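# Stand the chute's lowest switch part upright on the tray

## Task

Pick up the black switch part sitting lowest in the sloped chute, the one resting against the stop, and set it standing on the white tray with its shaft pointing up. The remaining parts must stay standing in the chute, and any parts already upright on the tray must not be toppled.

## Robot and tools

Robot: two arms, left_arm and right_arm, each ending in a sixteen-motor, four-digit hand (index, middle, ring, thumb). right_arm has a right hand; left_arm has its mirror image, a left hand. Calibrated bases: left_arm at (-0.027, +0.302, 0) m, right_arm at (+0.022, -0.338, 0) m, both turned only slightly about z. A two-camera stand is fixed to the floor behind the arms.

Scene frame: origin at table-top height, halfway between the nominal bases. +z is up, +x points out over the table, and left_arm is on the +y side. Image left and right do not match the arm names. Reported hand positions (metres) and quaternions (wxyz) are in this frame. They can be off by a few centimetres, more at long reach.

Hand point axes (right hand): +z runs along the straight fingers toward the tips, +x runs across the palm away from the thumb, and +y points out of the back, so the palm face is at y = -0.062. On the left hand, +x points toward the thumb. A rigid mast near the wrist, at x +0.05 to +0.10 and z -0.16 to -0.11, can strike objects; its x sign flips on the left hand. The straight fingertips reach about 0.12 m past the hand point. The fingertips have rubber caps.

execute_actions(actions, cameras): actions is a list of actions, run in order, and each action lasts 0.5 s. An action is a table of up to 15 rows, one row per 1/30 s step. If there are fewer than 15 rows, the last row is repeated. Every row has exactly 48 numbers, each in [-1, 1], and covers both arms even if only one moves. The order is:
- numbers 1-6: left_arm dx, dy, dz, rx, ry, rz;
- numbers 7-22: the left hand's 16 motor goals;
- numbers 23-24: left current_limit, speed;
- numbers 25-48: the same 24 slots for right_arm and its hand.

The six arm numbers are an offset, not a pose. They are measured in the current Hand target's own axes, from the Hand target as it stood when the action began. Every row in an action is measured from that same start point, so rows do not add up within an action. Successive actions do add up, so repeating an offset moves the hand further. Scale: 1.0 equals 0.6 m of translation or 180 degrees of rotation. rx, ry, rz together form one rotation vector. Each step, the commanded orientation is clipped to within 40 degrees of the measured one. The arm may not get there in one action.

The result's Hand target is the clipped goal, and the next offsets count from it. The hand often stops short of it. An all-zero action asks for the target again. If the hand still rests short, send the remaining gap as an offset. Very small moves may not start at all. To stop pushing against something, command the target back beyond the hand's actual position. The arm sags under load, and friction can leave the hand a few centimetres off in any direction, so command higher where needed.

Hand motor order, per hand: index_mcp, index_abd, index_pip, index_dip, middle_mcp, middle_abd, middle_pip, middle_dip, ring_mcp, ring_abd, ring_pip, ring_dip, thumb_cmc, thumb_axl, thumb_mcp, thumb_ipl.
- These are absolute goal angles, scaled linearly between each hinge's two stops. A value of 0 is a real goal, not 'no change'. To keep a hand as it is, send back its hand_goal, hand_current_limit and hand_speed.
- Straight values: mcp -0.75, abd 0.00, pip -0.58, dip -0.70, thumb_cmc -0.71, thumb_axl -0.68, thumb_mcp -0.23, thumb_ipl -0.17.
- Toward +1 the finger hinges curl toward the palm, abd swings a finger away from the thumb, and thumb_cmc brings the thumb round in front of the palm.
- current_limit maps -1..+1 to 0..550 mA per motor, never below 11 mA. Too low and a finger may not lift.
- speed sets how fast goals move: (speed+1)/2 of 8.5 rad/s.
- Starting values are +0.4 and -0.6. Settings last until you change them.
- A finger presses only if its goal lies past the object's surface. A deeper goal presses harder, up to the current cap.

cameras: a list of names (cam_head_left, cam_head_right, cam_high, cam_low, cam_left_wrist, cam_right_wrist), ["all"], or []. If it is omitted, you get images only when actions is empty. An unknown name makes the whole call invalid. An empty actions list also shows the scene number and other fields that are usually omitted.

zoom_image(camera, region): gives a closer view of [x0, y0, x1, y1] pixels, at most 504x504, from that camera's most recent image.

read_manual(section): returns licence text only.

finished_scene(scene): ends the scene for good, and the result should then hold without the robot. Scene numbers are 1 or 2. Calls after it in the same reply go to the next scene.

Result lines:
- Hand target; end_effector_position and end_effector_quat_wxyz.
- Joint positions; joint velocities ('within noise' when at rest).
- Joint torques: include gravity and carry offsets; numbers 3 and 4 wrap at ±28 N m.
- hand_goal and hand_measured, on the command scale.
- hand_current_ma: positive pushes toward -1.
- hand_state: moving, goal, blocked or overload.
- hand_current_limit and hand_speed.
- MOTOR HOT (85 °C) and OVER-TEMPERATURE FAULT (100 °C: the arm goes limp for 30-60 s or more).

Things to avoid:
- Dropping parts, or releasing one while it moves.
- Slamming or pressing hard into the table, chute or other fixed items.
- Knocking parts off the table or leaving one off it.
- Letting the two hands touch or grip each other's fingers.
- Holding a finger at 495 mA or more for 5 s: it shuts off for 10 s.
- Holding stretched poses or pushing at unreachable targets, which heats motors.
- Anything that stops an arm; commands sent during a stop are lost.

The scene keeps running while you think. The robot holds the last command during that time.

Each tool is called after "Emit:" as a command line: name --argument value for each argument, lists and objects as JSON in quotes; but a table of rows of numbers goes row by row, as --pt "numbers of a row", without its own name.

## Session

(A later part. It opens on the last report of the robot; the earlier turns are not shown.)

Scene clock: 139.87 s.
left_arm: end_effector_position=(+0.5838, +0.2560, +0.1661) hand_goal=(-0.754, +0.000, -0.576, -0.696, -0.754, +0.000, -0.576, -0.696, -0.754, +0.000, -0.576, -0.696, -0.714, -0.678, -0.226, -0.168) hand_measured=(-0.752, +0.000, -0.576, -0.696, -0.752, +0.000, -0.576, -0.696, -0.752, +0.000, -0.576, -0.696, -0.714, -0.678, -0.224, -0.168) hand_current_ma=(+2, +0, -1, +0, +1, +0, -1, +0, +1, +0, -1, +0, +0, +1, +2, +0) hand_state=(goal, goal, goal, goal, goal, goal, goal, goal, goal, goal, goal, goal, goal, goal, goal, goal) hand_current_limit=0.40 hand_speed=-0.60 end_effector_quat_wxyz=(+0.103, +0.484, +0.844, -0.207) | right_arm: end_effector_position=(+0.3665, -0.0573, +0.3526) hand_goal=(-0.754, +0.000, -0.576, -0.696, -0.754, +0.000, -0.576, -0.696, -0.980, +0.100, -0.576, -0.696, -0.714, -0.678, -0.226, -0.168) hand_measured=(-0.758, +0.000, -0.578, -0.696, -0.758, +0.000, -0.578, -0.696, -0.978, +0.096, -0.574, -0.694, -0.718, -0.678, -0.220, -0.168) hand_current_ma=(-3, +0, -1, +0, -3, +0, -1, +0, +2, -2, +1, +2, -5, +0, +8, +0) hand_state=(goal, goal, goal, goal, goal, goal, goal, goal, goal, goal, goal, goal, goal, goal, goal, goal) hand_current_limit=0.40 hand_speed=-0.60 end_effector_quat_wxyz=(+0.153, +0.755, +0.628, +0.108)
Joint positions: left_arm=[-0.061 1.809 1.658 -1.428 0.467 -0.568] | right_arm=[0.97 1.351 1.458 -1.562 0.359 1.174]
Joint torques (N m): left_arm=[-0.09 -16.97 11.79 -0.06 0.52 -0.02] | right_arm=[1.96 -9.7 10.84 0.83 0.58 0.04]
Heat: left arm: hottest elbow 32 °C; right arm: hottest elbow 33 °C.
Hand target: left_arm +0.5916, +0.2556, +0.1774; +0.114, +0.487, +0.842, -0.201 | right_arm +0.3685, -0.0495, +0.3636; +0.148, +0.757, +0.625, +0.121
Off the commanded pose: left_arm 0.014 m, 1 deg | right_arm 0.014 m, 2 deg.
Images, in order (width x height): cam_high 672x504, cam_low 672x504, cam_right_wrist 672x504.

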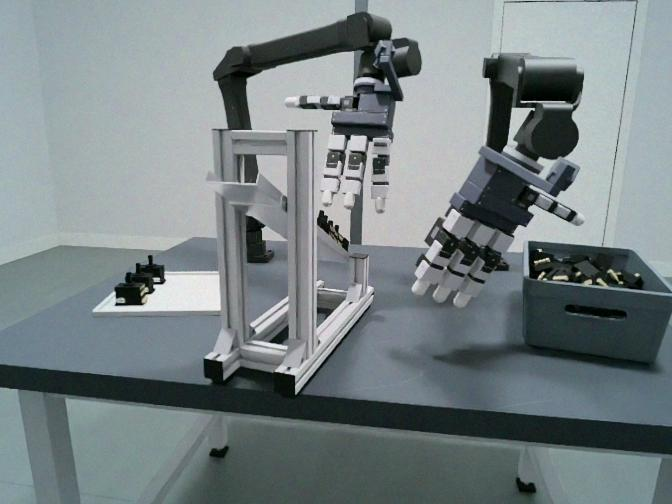

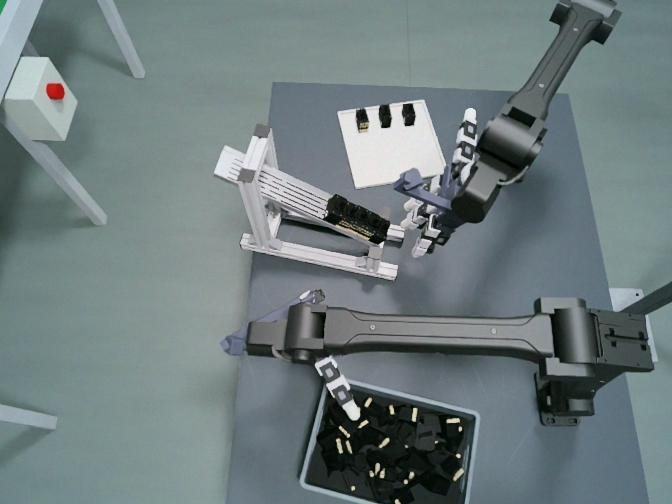

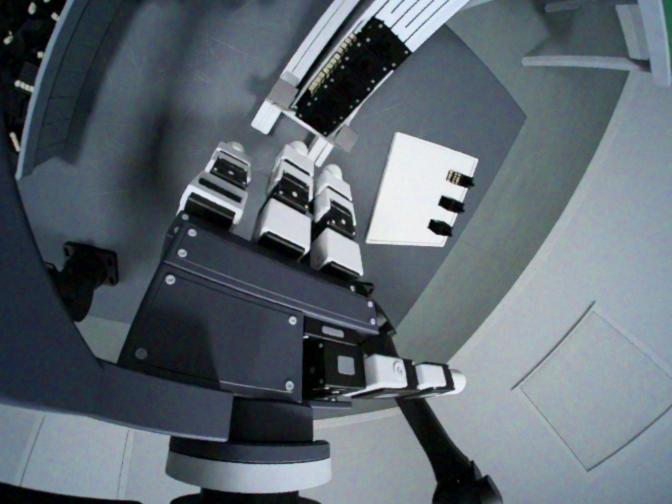

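Emit:
execute_actions --actions '[[[0,0,0,0,0,0,-0.754,0,-0.576,-0.696,-0.754,0,-0.576,-0.696,-0.754,0,-0.576,-0.696,-0.714,-0.678,-0.226,-0.168,0.4,-0.6,0.009,0.006,0.0333,0,0,0,-0.754,-0.07,-0.576,-0.696,-0.754,0.07,-0.576,-0.696,-0.98,0.1,-0.576,-0.696,-0.714,-0.678,-0.226,-0.168,0.4,-0.6]],[[0,0,0,0,0,0,-0.754,0,-0.576,-0.696,-0.754,0,-0.576,-0.696,-0.754,0,-0.576,-0.696,-0.714,-0.678,-0.226,-0.168,0.4,-0.6,0.009,0.006,0.0333,0,0,0,-0.754,-0.07,-0.576,-0.696,-0.754,0.07,-0.576,-0.696,-0.98,0.1,-0.576,-0.696,-0.714,-0.678,-0.226,-0.168,0.4,-0.6]]]' --cameras '["all"]'

Emit:
zoom_image --camera "cam_right_wrist" --region '[240, 40, 440, 200]'

Emit:
zoom_image --camera "cam_high" --region '[280, 140, 400, 270]'

Emit:
zoom_image --camera "cam_left_wrist" --region '[460, 100, 640, 260]'

Scene clock: 151.73 s.
left_arm: end_effector_position=(+0.5838, +0.2560, +0.1661) hand_goal=(-0.754, +0.000, -0.576, -0.696, -0.754, +0.000, -0.576, -0.696, -0.754, +0.000, -0.576, -0.696, -0.714, -0.678, -0.226, -0.168) hand_measured=(-0.752, +0.000, -0.576, -0.696, -0.752, +0.000, -0.576, -0.696, -0.752, +0.000, -0.576, -0.696, -0.714, -0.678, -0.224, -0.168) hand_current_ma=(+2, +0, -1, +0, +1, +0, -1, +0, +1, +0, -1, +0, +0, +1, +2, +0) hand_state=(goal, goal, goal, goal, goal, goal, goal, goal, goal, goal, goal, goal, goal, goal, goal, goal) hand_current_limit=0.40 hand_speed=-0.60 end_effector_quat_wxyz=(+0.103, +0.484, +0.844, -0.207) | right_arm: end_effector_position=(+0.3867, -0.0471, +0.3369) hand_goal=(-0.754, -0.070, -0.576, -0.696, -0.754, +0.070, -0.576, -0.696, -0.980, +0.100, -0.576, -0.696, -0.714, -0.678, -0.226, -0.168) hand_measured=(-0.758, -0.066, -0.578, -0.696, -0.758, +0.066, -0.578, -0.696, -0.978, +0.096, -0.574, -0.694, -0.718, -0.678, -0.220, -0.168) hand_current_ma=(-3, +2, -1, +0, -3, -3, -1, +0, +1, -2, +1, +2, -5, +0, +7, +0) hand_state=(goal, goal, goal, goal, goal, goal, goal, goal, goal, goal, goal, goal, goal, goal, goal, goal) hand_current_limit=0.40 hand_speed=-0.60 end_effector_quat_wxyz=(+0.147, +0.759, +0.622, +0.126)
Joint positions: left_arm=[-0.061 1.809 1.658 -1.428 0.467 -0.568] | right_arm=[0.941 1.378 1.438 -1.468 0.355 1.151]
Joint torques (N m): left_arm=[-0.03 -16.91 11.81 -0.05 0.52 -0.03] | right_arm=[1.32 -9.52 8.31 1.42 0.52 -0.18]
Heat: left arm: hottest elbow 32 °C; right arm: hottest elbow 34 °C.
Hand target: left_arm +0.5916, +0.2556, +0.1774; +0.114, +0.487, +0.842, -0.201 | right_arm +0.3918, -0.0431, +0.3291; +0.148, +0.757, +0.625, +0.121
Off the commanded pose: left_arm 0.014 m, 1 deg | right_arm 0.010 m, 1 deg.

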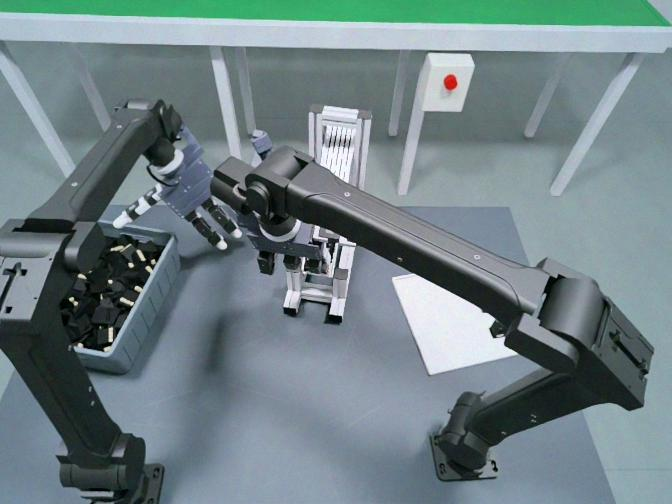

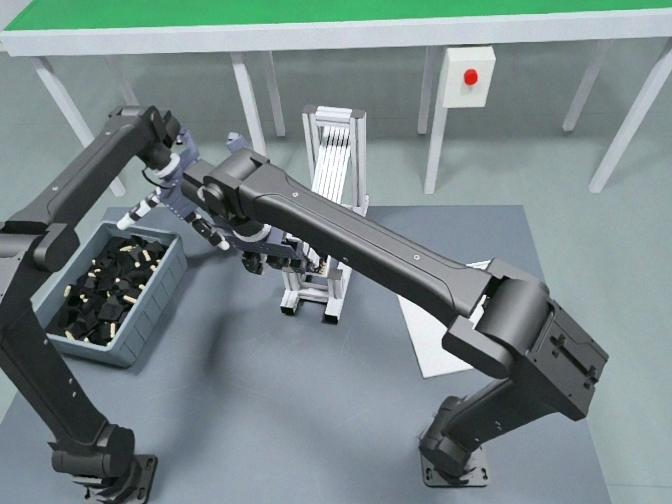

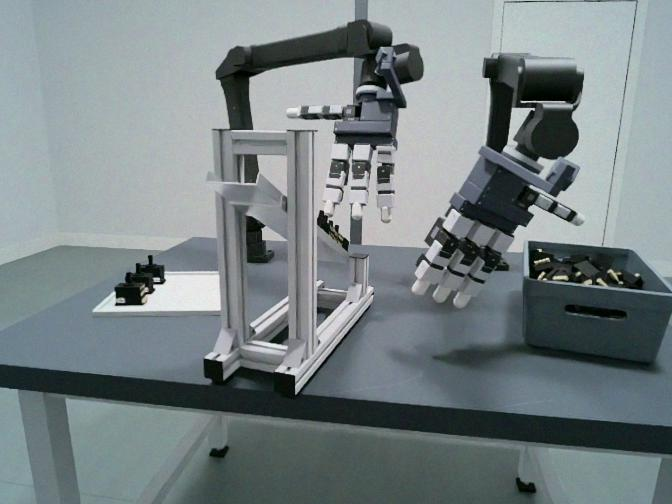

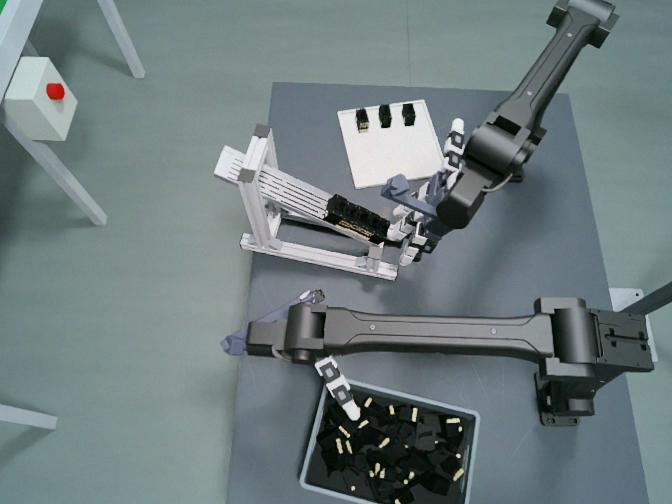

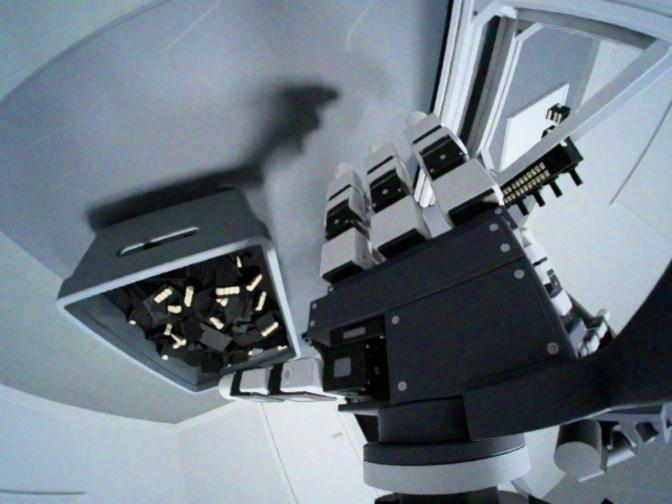

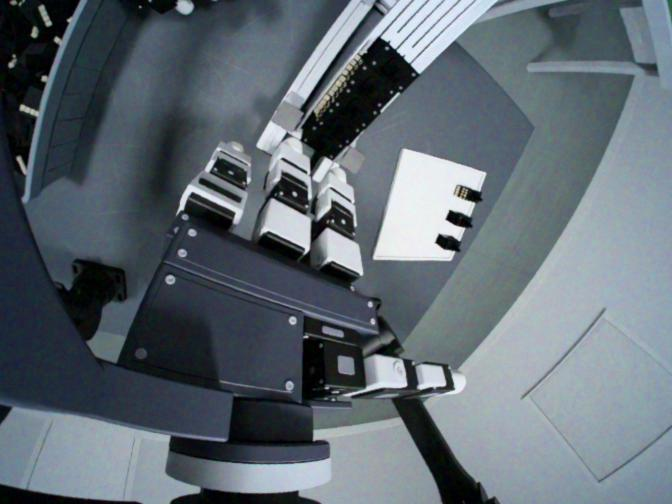

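Scaled by 2.520 from the camera's 672x504 image, which has a finer 960x720 frame.

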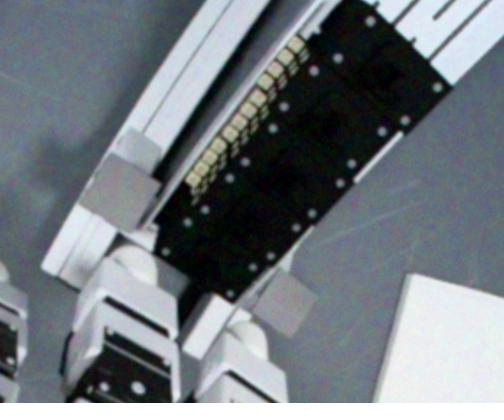

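Scaled by 3.877.

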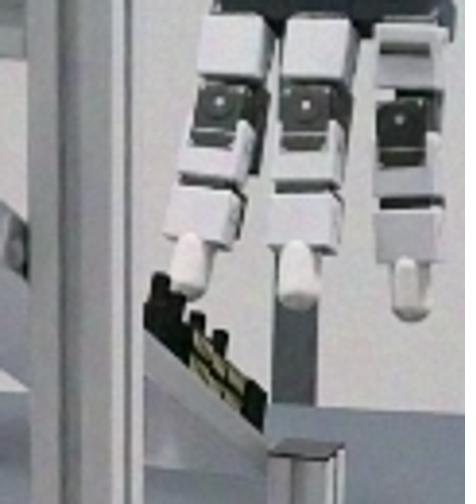

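Scaled by 2.800 from the camera's 672x504 image, which has a finer 960x720 frame.

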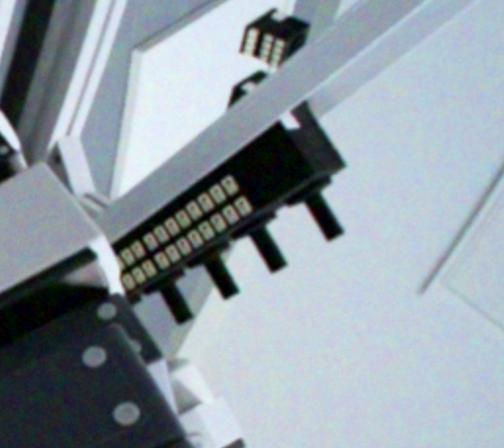

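Emit:
execute_actions --actions '[[[0.044,-0.0525,-0.032,0,0,0,-0.754,0,-0.576,-0.696,-0.754,0,-0.576,-0.696,-0.754,0,-0.576,-0.696,-0.714,-0.678,-0.226,-0.168,0.4,-0.6,-0.013,-0.0044,0.0195,0,0,0,-0.754,-0.07,-0.576,-0.696,-0.754,0.07,-0.576,-0.696,-0.98,0.1,-0.576,-0.696,-0.714,-0.678,-0.226,-0.168,0.4,-0.6]],[[0.044,-0.0525,-0.032,0,0,0,-0.754,0,-0.576,-0.696,-0.754,0,-0.576,-0.696,-0.754,0,-0.576,-0.696,-0.714,-0.678,-0.226,-0.168,0.4,-0.6,-0.013,-0.0044,0.0195,0,0,0,-0.754,-0.07,-0.576,-0.696,-0.754,0.07,-0.576,-0.696,-0.98,0.1,-0.576,-0.696,-0.714,-0.678,-0.226,-0.168,0.4,-0.6]]]' --cameras '["cam_high","cam_low","cam_left_wrist","cam_right_wrist"]'

Emit:
zoom_image --camera "cam_right_wrist" --region '[240, 40, 440, 200]'

Emit:
zoom_image --camera "cam_left_wrist" --region '[460, 60, 660, 220]'

Scene clock: 168.40 s.
left_arm: end_effector_position=(+0.5088, +0.2835, +0.2038) hand_goal=(-0.754, +0.000, -0.576, -0.696, -0.754, +0.000, -0.576, -0.696, -0.754, +0.000, -0.576, -0.696, -0.714, -0.678, -0.226, -0.168) hand_measured=(-0.748, +0.000, -0.576, -0.696, -0.750, +0.000, -0.576, -0.696, -0.748, +0.000, -0.576, -0.696, -0.710, -0.678, -0.224, -0.168) hand_current_ma=(+9, +0, +0, +0, +8, +0, +0, +0, +9, +0, +0, +0, +5, +1, +4, +0) hand_state=(goal, goal, goal, goal, goal, goal, goal, goal, goal, goal, goal, goal, goal, goal, goal, goal) hand_current_limit=0.40 hand_speed=-0.60 end_effector_quat_wxyz=(+0.112, +0.483, +0.844, -0.203) | right_arm: end_effector_position=(+0.3896, -0.0586, +0.3017) hand_goal=(-0.754, -0.070, -0.576, -0.696, -0.754, +0.070, -0.576, -0.696, -0.980, +0.100, -0.576, -0.696, -0.714, -0.678, -0.226, -0.168) hand_measured=(-0.758, -0.068, -0.578, -0.696, -0.758, +0.068, -0.578, -0.696, -0.978, +0.098, -0.574, -0.694, -0.718, -0.678, -0.220, -0.168) hand_current_ma=(-3, +2, -1, +0, -3, -2, -1, +0, +1, -2, +1, +2, -5, +0, +7, +0) hand_state=(goal, goal, goal, goal, goal, goal, goal, goal, goal, goal, goal, goal, goal, goal, goal, goal) hand_current_limit=0.40 hand_speed=-0.60 end_effector_quat_wxyz=(+0.150, +0.757, +0.625, +0.113)
Joint positions: left_arm=[-0.011 1.589 1.467 -1.46 0.467 -0.52] | right_arm=[0.919 1.368 1.34 -1.397 0.351 1.125]
Joint torques (N m): left_arm=[0.38 -13.04 10.28 -0.25 0.53 0.09] | right_arm=[0.91 -11.11 8.43 1.42 0.51 -0.17]
Heat: left arm: hottest elbow 32 °C; right arm: hottest elbow 33 °C.
Hand target: left_arm +0.5107, +0.2860, +0.2056; +0.114, +0.487, +0.842, -0.202 | right_arm +0.3926, -0.0592, +0.3054; +0.148, +0.757, +0.625, +0.121
Off the commanded pose: left_arm 0.004 m, 1 deg | right_arm 0.005 m, 1 deg.
Images, in order (width x height): cam_high 672x504, cam_low 672x504, cam_left_wrist 672x504, cam_right_wrist 672x504.

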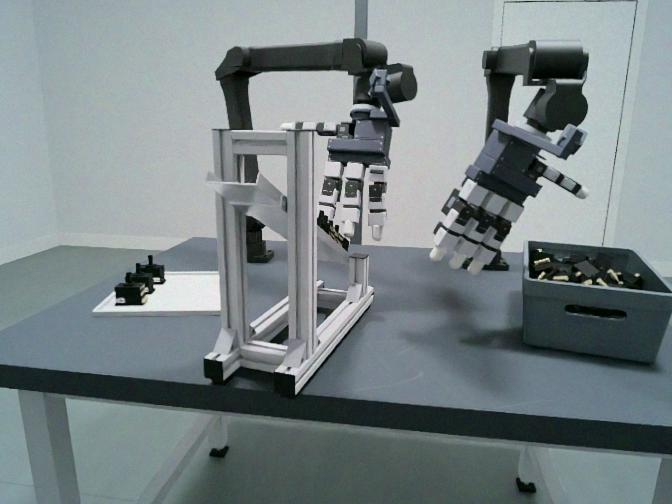

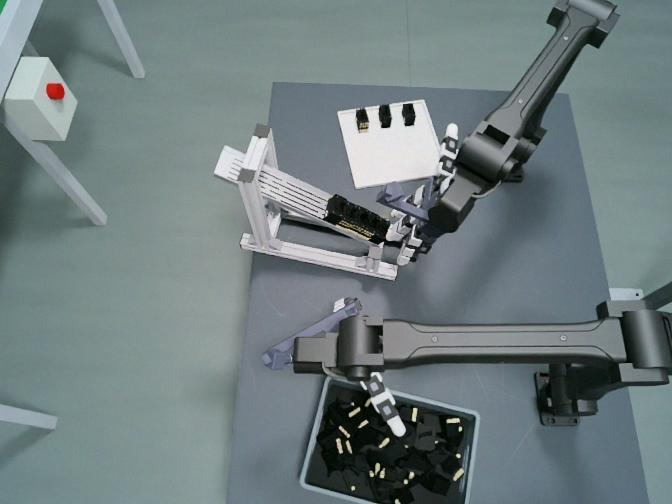

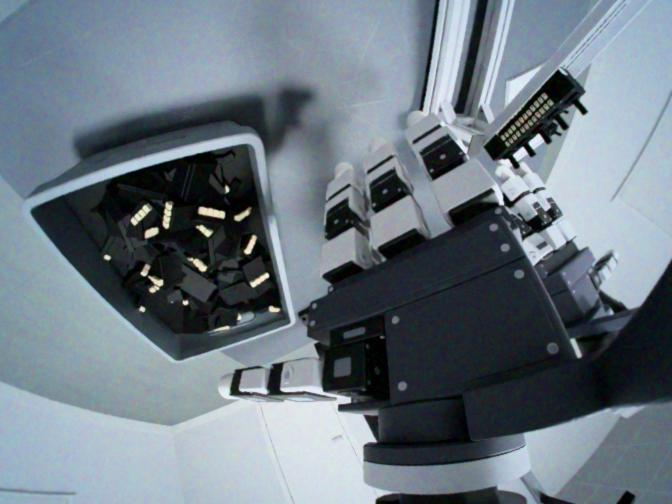

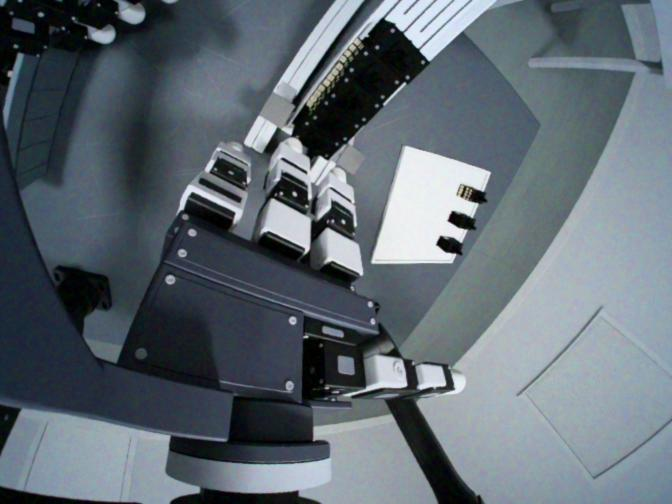

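Scaled by 2.520 from the camera's 672x504 image, which has a finer 960x720 frame.

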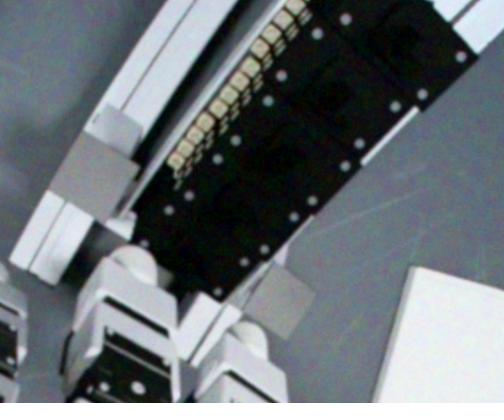

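Scaled by 2.520 from the camera's 672x504 image, which has a finer 960x720 frame.

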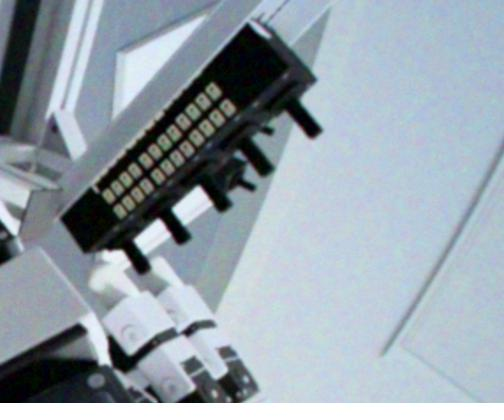

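Emit:
zoom_image --camera "cam_left_wrist" --region '[470, 120, 570, 210]'

Emit:
zoom_image --camera "cam_right_wrist" --region '[270, 90, 370, 180]'

Emit:
zoom_image --camera "cam_high" --region '[310, 170, 400, 270]'

Scaled by 5.040 from the camera's 672x504 image, which has a finer 960x720 frame.

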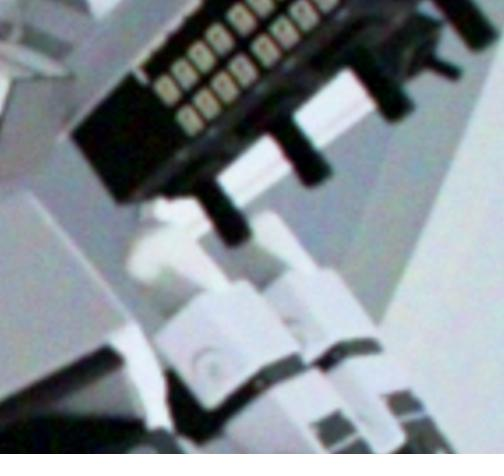

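Scaled by 5.040 from the camera's 672x504 image, which has a finer 960x720 frame.

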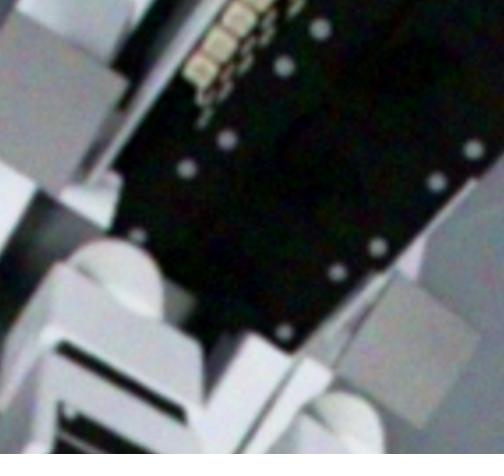

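Scaled by 5.040.

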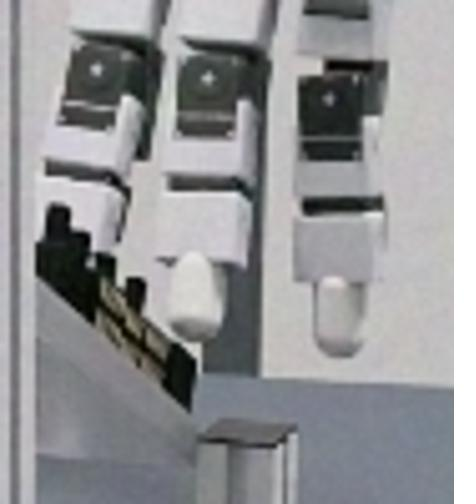

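Emit:
execute_actions --actions '[[[0,0,0,0,0,0,-0.754,0,-0.576,-0.696,-0.754,0,-0.576,-0.696,-0.754,0,-0.576,-0.696,-0.714,-0.678,-0.226,-0.168,0.4,-0.6,0.0036,0.0042,0.0125,0,0,0,-0.754,-0.07,-0.576,-0.696,-0.754,0.07,-0.576,-0.696,-0.98,0.1,-0.576,-0.696,-0.714,-0.678,-0.226,-0.168,0.4,-0.6]],[[0,0,0,0,0,0,-0.754,0,-0.576,-0.696,-0.754,0,-0.576,-0.696,-0.754,0,-0.576,-0.696,-0.714,-0.678,-0.226,-0.168,0.4,-0.6,0.0036,0.0042,0.0125,0,0,0,-0.754,-0.07,-0.576,-0.696,-0.754,0.07,-0.576,-0.696,-0.98,0.1,-0.576,-0.696,-0.714,-0.678,-0.226,-0.168,0.4,-0.6]]]' --cameras '["cam_high","cam_low","cam_left_wrist","cam_right_wrist"]'

Emit:
zoom_image --camera "cam_right_wrist" --region '[270, 90, 370, 180]'

Emit:
zoom_image --camera "cam_left_wrist" --region '[470, 120, 570, 210]'

Emit:
zoom_image --camera "cam_low" --region '[340, 170, 440, 260]'

Scene clock: 180.73 s.
left_arm: end_effector_position=(+0.5088, +0.2835, +0.2038) hand_goal=(-0.754, +0.000, -0.576, -0.696, -0.754, +0.000, -0.576, -0.696, -0.754, +0.000, -0.576, -0.696, -0.714, -0.678, -0.226, -0.168) hand_measured=(-0.748, +0.000, -0.576, -0.696, -0.750, +0.000, -0.576, -0.696, -0.748, +0.000, -0.576, -0.696, -0.710, -0.678, -0.224, -0.168) hand_current_ma=(+9, +0, +0, +0, +8, +0, +0, +0, +9, +0, +0, +0, +5, +1, +4, +0) hand_state=(goal, goal, goal, goal, goal, goal, goal, goal, goal, goal, goal, goal, goal, goal, goal, goal) hand_current_limit=0.40 hand_speed=-0.60 end_effector_quat_wxyz=(+0.112, +0.483, +0.844, -0.203) | right_arm: end_effector_position=(+0.3986, -0.0580, +0.3007) hand_goal=(-0.754, -0.070, -0.576, -0.696, -0.754, +0.070, -0.576, -0.696, -0.980, +0.100, -0.576, -0.696, -0.714, -0.678, -0.226, -0.168) hand_measured=(-0.758, -0.068, -0.578, -0.696, -0.758, +0.068, -0.578, -0.696, -0.978, +0.098, -0.574, -0.694, -0.718, -0.678, -0.220, -0.168) hand_current_ma=(-3, +2, -1, +0, -3, -2, -1, +0, +1, -2, +1, +2, -5, +0, +7, +0) hand_state=(goal, goal, goal, goal, goal, goal, goal, goal, goal, goal, goal, goal, goal, goal, goal, goal) hand_current_limit=0.40 hand_speed=-0.60 end_effector_quat_wxyz=(+0.147, +0.757, +0.624, +0.126)
Joint positions: left_arm=[-0.011 1.589 1.467 -1.46 0.467 -0.52] | right_arm=[0.902 1.368 1.333 -1.359 0.349 1.106]
Joint torques (N m): left_arm=[0.38 -13.1 10.25 -0.31 0.53 0.12] | right_arm=[0.79 -9.58 8.02 1.52 0.5 -0.18]
Heat: left arm: hottest elbow 32 °C; right arm: hottest elbow 33 °C.
Hand target: left_arm +0.5107, +0.2860, +0.2055; +0.114, +0.487, +0.842, -0.202 | right_arm +0.4036, -0.0570, +0.2933; +0.148, +0.757, +0.625, +0.121
Off the commanded pose: left_arm 0.004 m, 1 deg | right_arm 0.009 m, 1 deg.
Images, in order (width x height): cam_high 672x504, cam_low 672x504, cam_left_wrist 672x504, cam_right_wrist 672x504.

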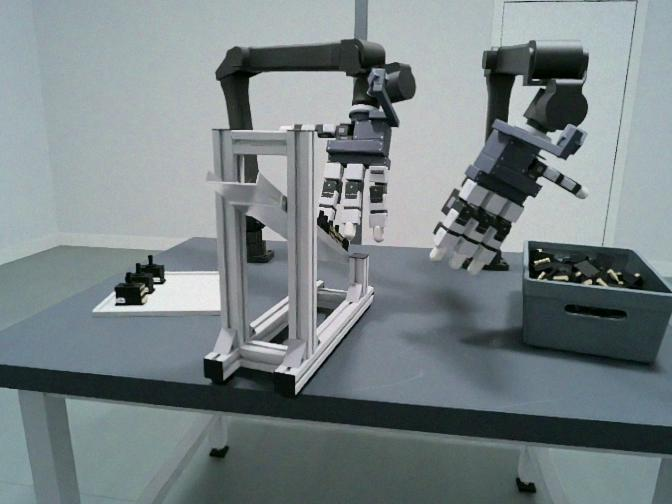

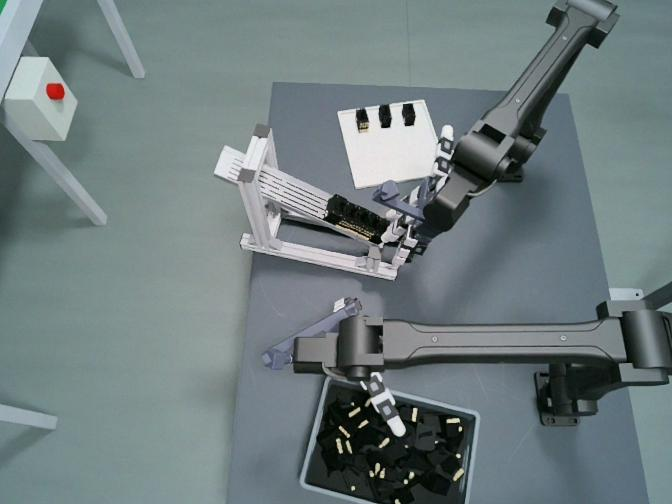

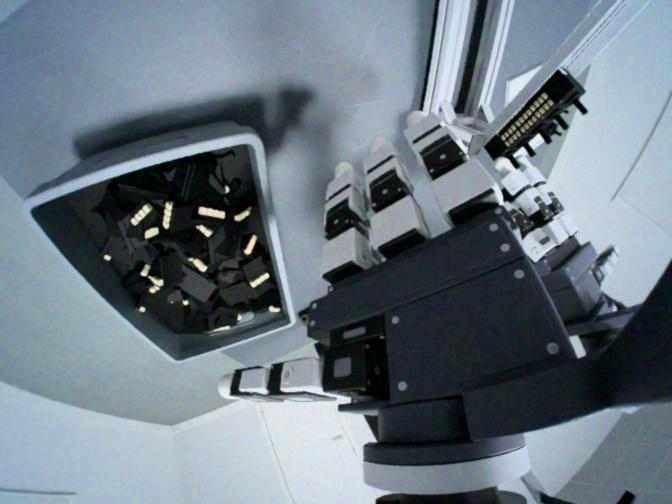

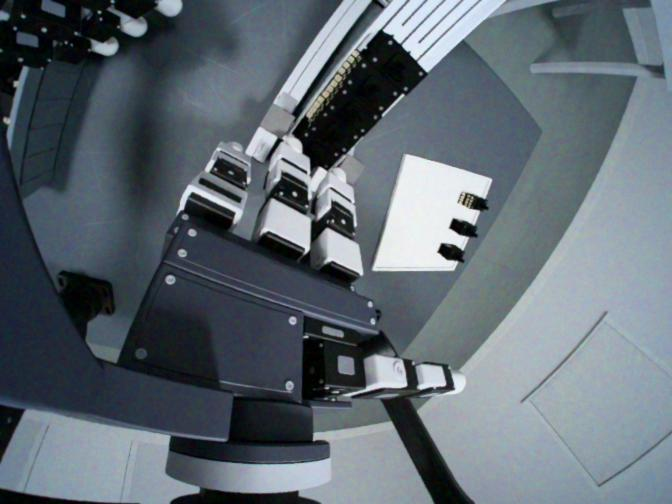

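Scaled by 5.040 from the camera's 672x504 image, which has a finer 960x720 frame.

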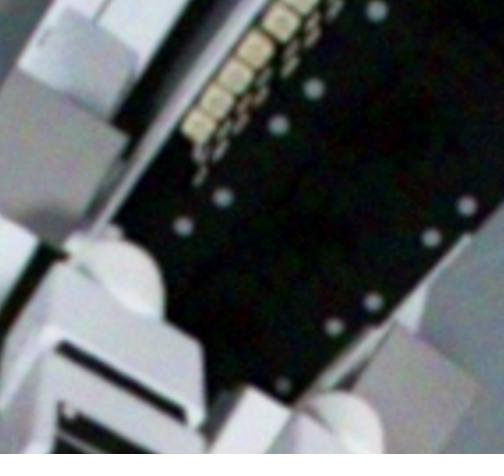

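Scaled by 5.040 from the camera's 672x504 image, which has a finer 960x720 frame.

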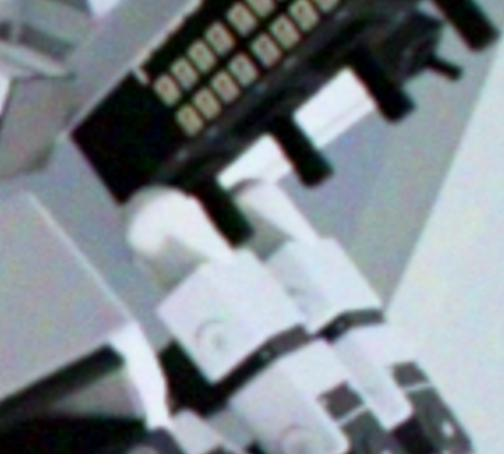

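Scaled by 5.040.

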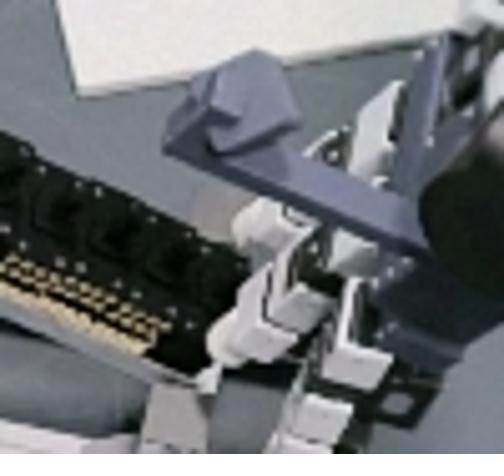

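Emit:
execute_actions --actions '[[[0,0,0,0,0,0,-0.754,0,-0.576,-0.696,-0.754,0,-0.576,-0.696,-0.754,0,-0.576,-0.696,-0.714,-0.678,-0.226,-0.168,0.4,-0.6,0.001,0,0.004,0,0,0,-0.754,-0.07,-0.576,-0.696,-0.754,0.07,-0.576,-0.696,-0.98,0.1,-0.576,-0.696,-0.714,-0.678,-0.226,-0.168,0.4,-0.6]]]' --cameras '["cam_high","cam_low","cam_left_wrist","cam_right_wrist"]'

Emit:
zoom_image --camera "cam_right_wrist" --region '[270, 90, 370, 180]'

Emit:
zoom_image --camera "cam_left_wrist" --region '[470, 120, 570, 210]'

Scene clock: 200.50 s.
left_arm: end_effector_position=(+0.5088, +0.2835, +0.2038) hand_goal=(-0.754, +0.000, -0.576, -0.696, -0.754, +0.000, -0.576, -0.696, -0.754, +0.000, -0.576, -0.696, -0.714, -0.678, -0.226, -0.168) hand_measured=(-0.748, +0.000, -0.576, -0.696, -0.750, +0.000, -0.576, -0.696, -0.748, +0.000, -0.576, -0.696, -0.710, -0.678, -0.224, -0.168) hand_current_ma=(+9, +0, +0, +0, +8, +0, +0, +0, +9, +0, +0, +0, +5, +1, +4, +0) hand_state=(goal, goal, goal, goal, goal, goal, goal, goal, goal, goal, goal, goal, goal, goal, goal, goal) hand_current_limit=0.40 hand_speed=-0.60 end_effector_quat_wxyz=(+0.112, +0.483, +0.844, -0.203) | right_arm: end_effector_position=(+0.3993, -0.0578, +0.2998) hand_goal=(-0.754, -0.070, -0.576, -0.696, -0.754, +0.070, -0.576, -0.696, -0.980, +0.100, -0.576, -0.696, -0.714, -0.678, -0.226, -0.168) hand_measured=(-0.758, -0.068, -0.578, -0.696, -0.758, +0.068, -0.578, -0.696, -0.978, +0.098, -0.574, -0.694, -0.718, -0.678, -0.220, -0.168) hand_current_ma=(-3, +2, -1, +0, -3, -2, -1, +0, +1, -2, +1, +2, -5, +0, +7, +0) hand_state=(goal, goal, goal, goal, goal, goal, goal, goal, goal, goal, goal, goal, goal, goal, goal, goal) hand_current_limit=0.40 hand_speed=-0.60 end_effector_quat_wxyz=(+0.147, +0.757, +0.623, +0.127)
Joint positions: left_arm=[-0.011 1.589 1.467 -1.46 0.467 -0.52] | right_arm=[0.901 1.368 1.33 -1.353 0.349 1.104]
Joint torques (N m): left_arm=[0.26 -13.1 10.24 -0.29 0.53 0.11] | right_arm=[0.67 -9.41 8.09 1.54 0.51 -0.17]
Heat: left arm: hottest elbow 32 °C; right arm: hottest elbow 33 °C.
Hand target: left_arm +0.5107, +0.2860, +0.2055; +0.114, +0.487, +0.842, -0.202 | right_arm +0.4046, -0.0565, +0.2912; +0.148, +0.757, +0.625, +0.121
Off the commanded pose: left_arm 0.004 m, 1 deg | right_arm 0.010 m, 1 deg.
Images, in order (width x height): cam_high 672x504, cam_low 672x504, cam_left_wrist 672x504, cam_right_wrist 672x504.

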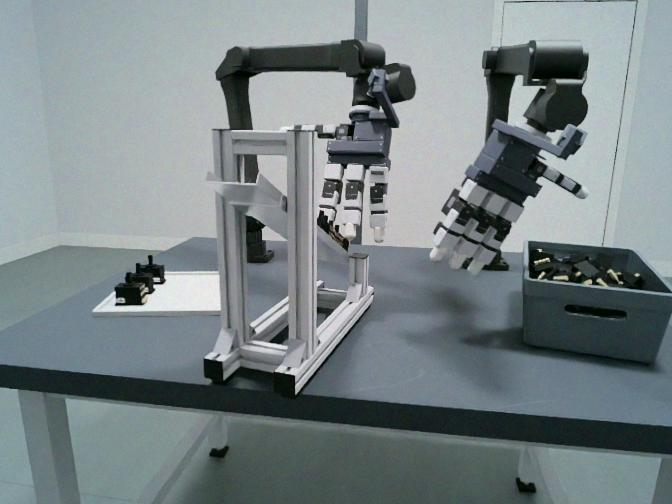

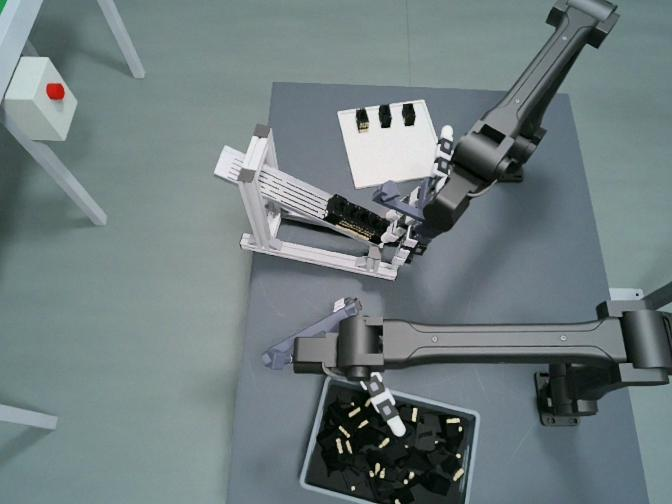

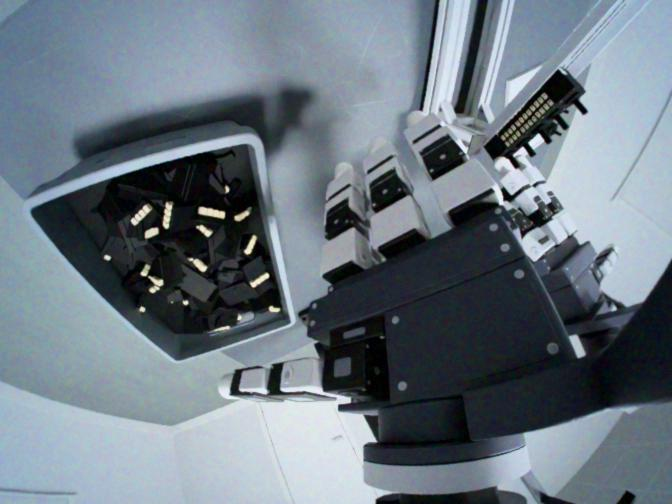

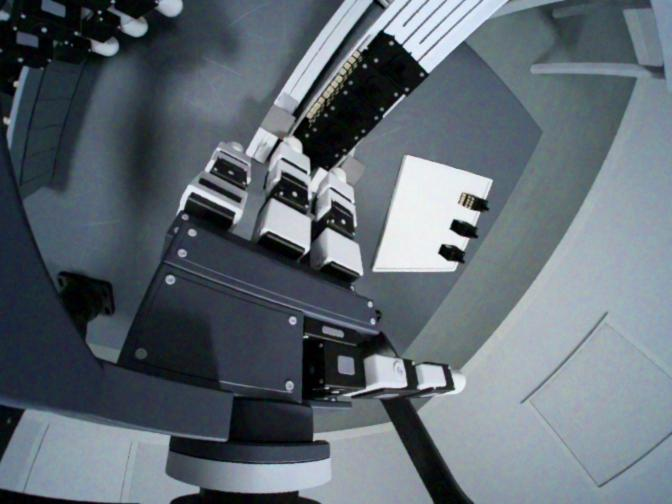

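Scaled by 5.040 from the camera's 672x504 image, which has a finer 960x720 frame.

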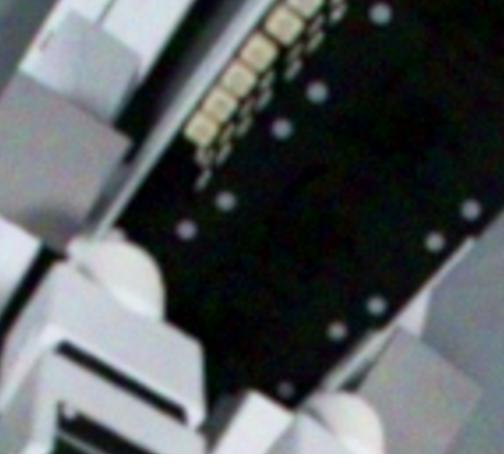

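Scaled by 5.040 from the camera's 672x504 image, which has a finer 960x720 frame.

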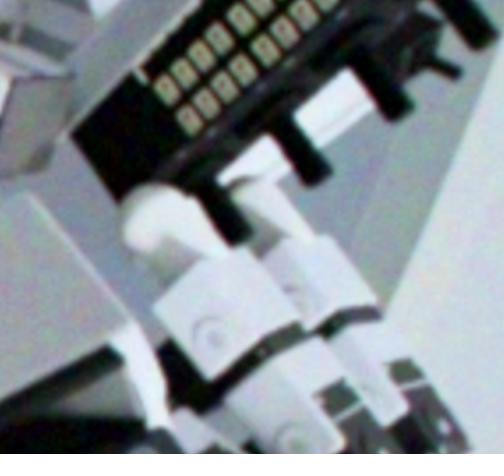

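Emit:
execute_actions --actions '[[[0,0,0,0,0,0,-0.754,0,-0.576,-0.696,-0.754,0,-0.576,-0.696,-0.754,0,-0.576,-0.696,-0.714,-0.678,-0.226,-0.168,0.4,-0.6,0,0,0,0,0,0,-0.754,0.06,-0.576,-0.696,-0.754,-0.06,-0.576,-0.696,-0.98,0.1,-0.576,-0.696,-0.714,-0.678,-0.226,-0.168,0.4,-0.9]]]' --cameras '["cam_left_wrist","cam_right_wrist","cam_high"]'

Emit:
zoom_image --camera "cam_right_wrist" --region '[270, 90, 370, 180]'

Emit:
zoom_image --camera "cam_left_wrist" --region '[470, 120, 570, 210]'

Scene clock: 205.20 s.
left_arm: end_effector_position=(+0.5088, +0.2835, +0.2038) hand_goal=(-0.754, +0.000, -0.576, -0.696, -0.754, +0.000, -0.576, -0.696, -0.754, +0.000, -0.576, -0.696, -0.714, -0.678, -0.226, -0.168) hand_measured=(-0.748, +0.000, -0.576, -0.696, -0.750, +0.000, -0.576, -0.696, -0.748, +0.000, -0.576, -0.696, -0.710, -0.678, -0.224, -0.168) hand_current_ma=(+9, +0, +0, +0, +8, +0, +0, +0, +9, +0, +0, +0, +5, +1, +4, +0) hand_state=(goal, goal, goal, goal, goal, goal, goal, goal, goal, goal, goal, goal, goal, goal, goal, goal) hand_current_limit=0.40 hand_speed=-0.60 end_effector_quat_wxyz=(+0.112, +0.483, +0.844, -0.203) | right_arm: end_effector_position=(+0.3996, -0.0572, +0.2997) hand_goal=(-0.754, +0.060, -0.576, -0.696, -0.754, -0.060, -0.576, -0.696, -0.980, +0.100, -0.576, -0.696, -0.714, -0.678, -0.226, -0.168) hand_measured=(-0.758, +0.056, -0.578, -0.696, -0.758, -0.046, -0.578, -0.696, -0.978, +0.098, -0.574, -0.694, -0.718, -0.678, -0.220, -0.168) hand_current_ma=(-3, -3, -1, +0, -3, +16, -1, +0, +1, -2, +1, +2, -5, +0, +7, +0) hand_state=(goal, goal, goal, goal, goal, goal, goal, goal, goal, goal, goal, goal, goal, goal, goal, goal) hand_current_limit=0.40 hand_speed=-0.90 end_effector_quat_wxyz=(+0.146, +0.757, +0.623, +0.128)
Joint positions: left_arm=[-0.011 1.589 1.467 -1.46 0.467 -0.52] | right_arm=[0.901 1.368 1.33 -1.35 0.347 1.104]
Joint torques (N m): left_arm=[0.32 -13.1 10.26 -0.27 0.53 0.12] | right_arm=[0.97 -9.29 8.16 1.48 0.52 -0.15]
Heat: left arm: hottest elbow 32 °C; right arm: hottest elbow 33 °C.
Hand target: left_arm +0.5107, +0.2860, +0.2055; +0.114, +0.487, +0.842, -0.202 | right_arm +0.4046, -0.0565, +0.2912; +0.148, +0.757, +0.625, +0.121
Off the commanded pose: left_arm 0.004 m, 1 deg | right_arm 0.010 m, 1 deg.
Images, in order (width x height): cam_high 672x504, cam_left_wrist 672x504, cam_right_wrist 672x504.

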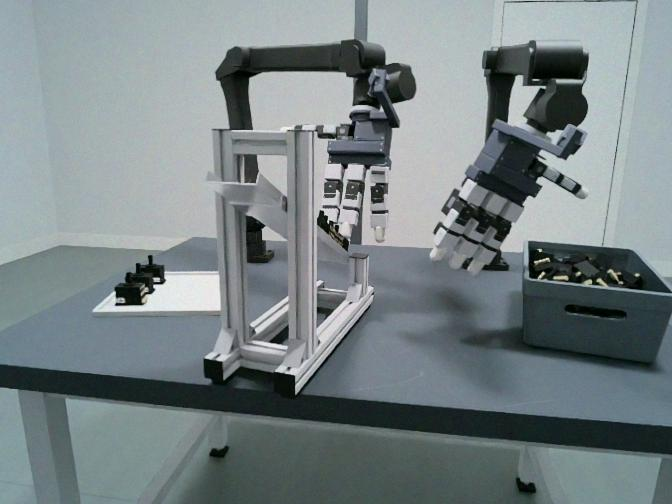

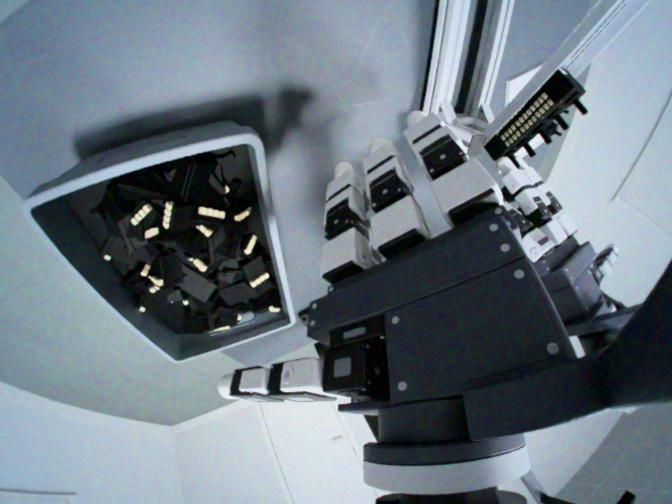

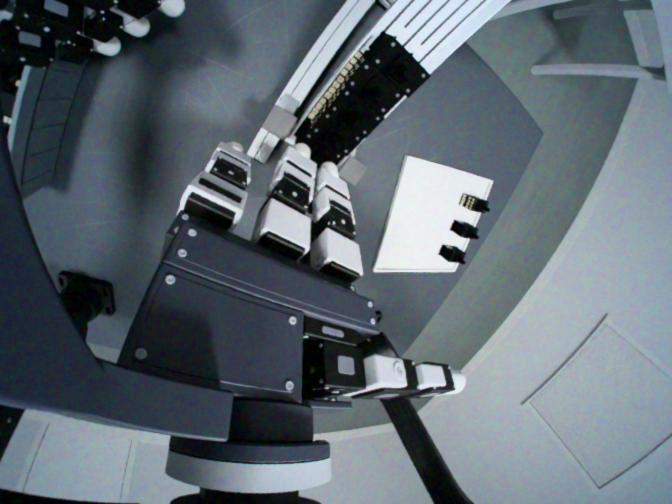

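Scaled by 5.040 from the camera's 672x504 image, which has a finer 960x720 frame.

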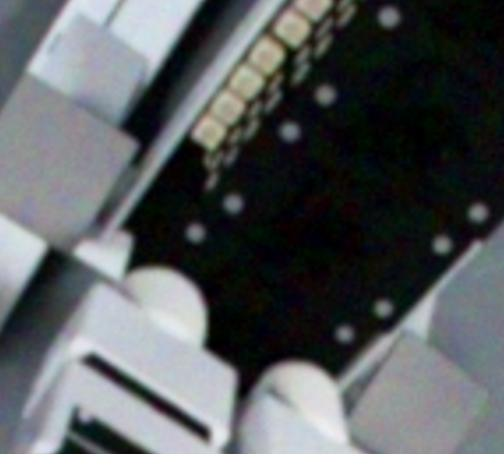

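Scaled by 5.040 from the camera's 672x504 image, which has a finer 960x720 frame.

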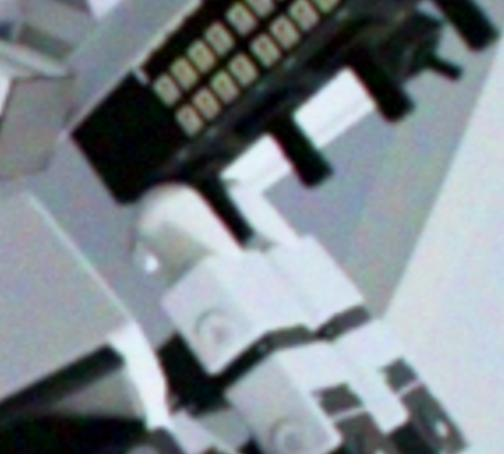

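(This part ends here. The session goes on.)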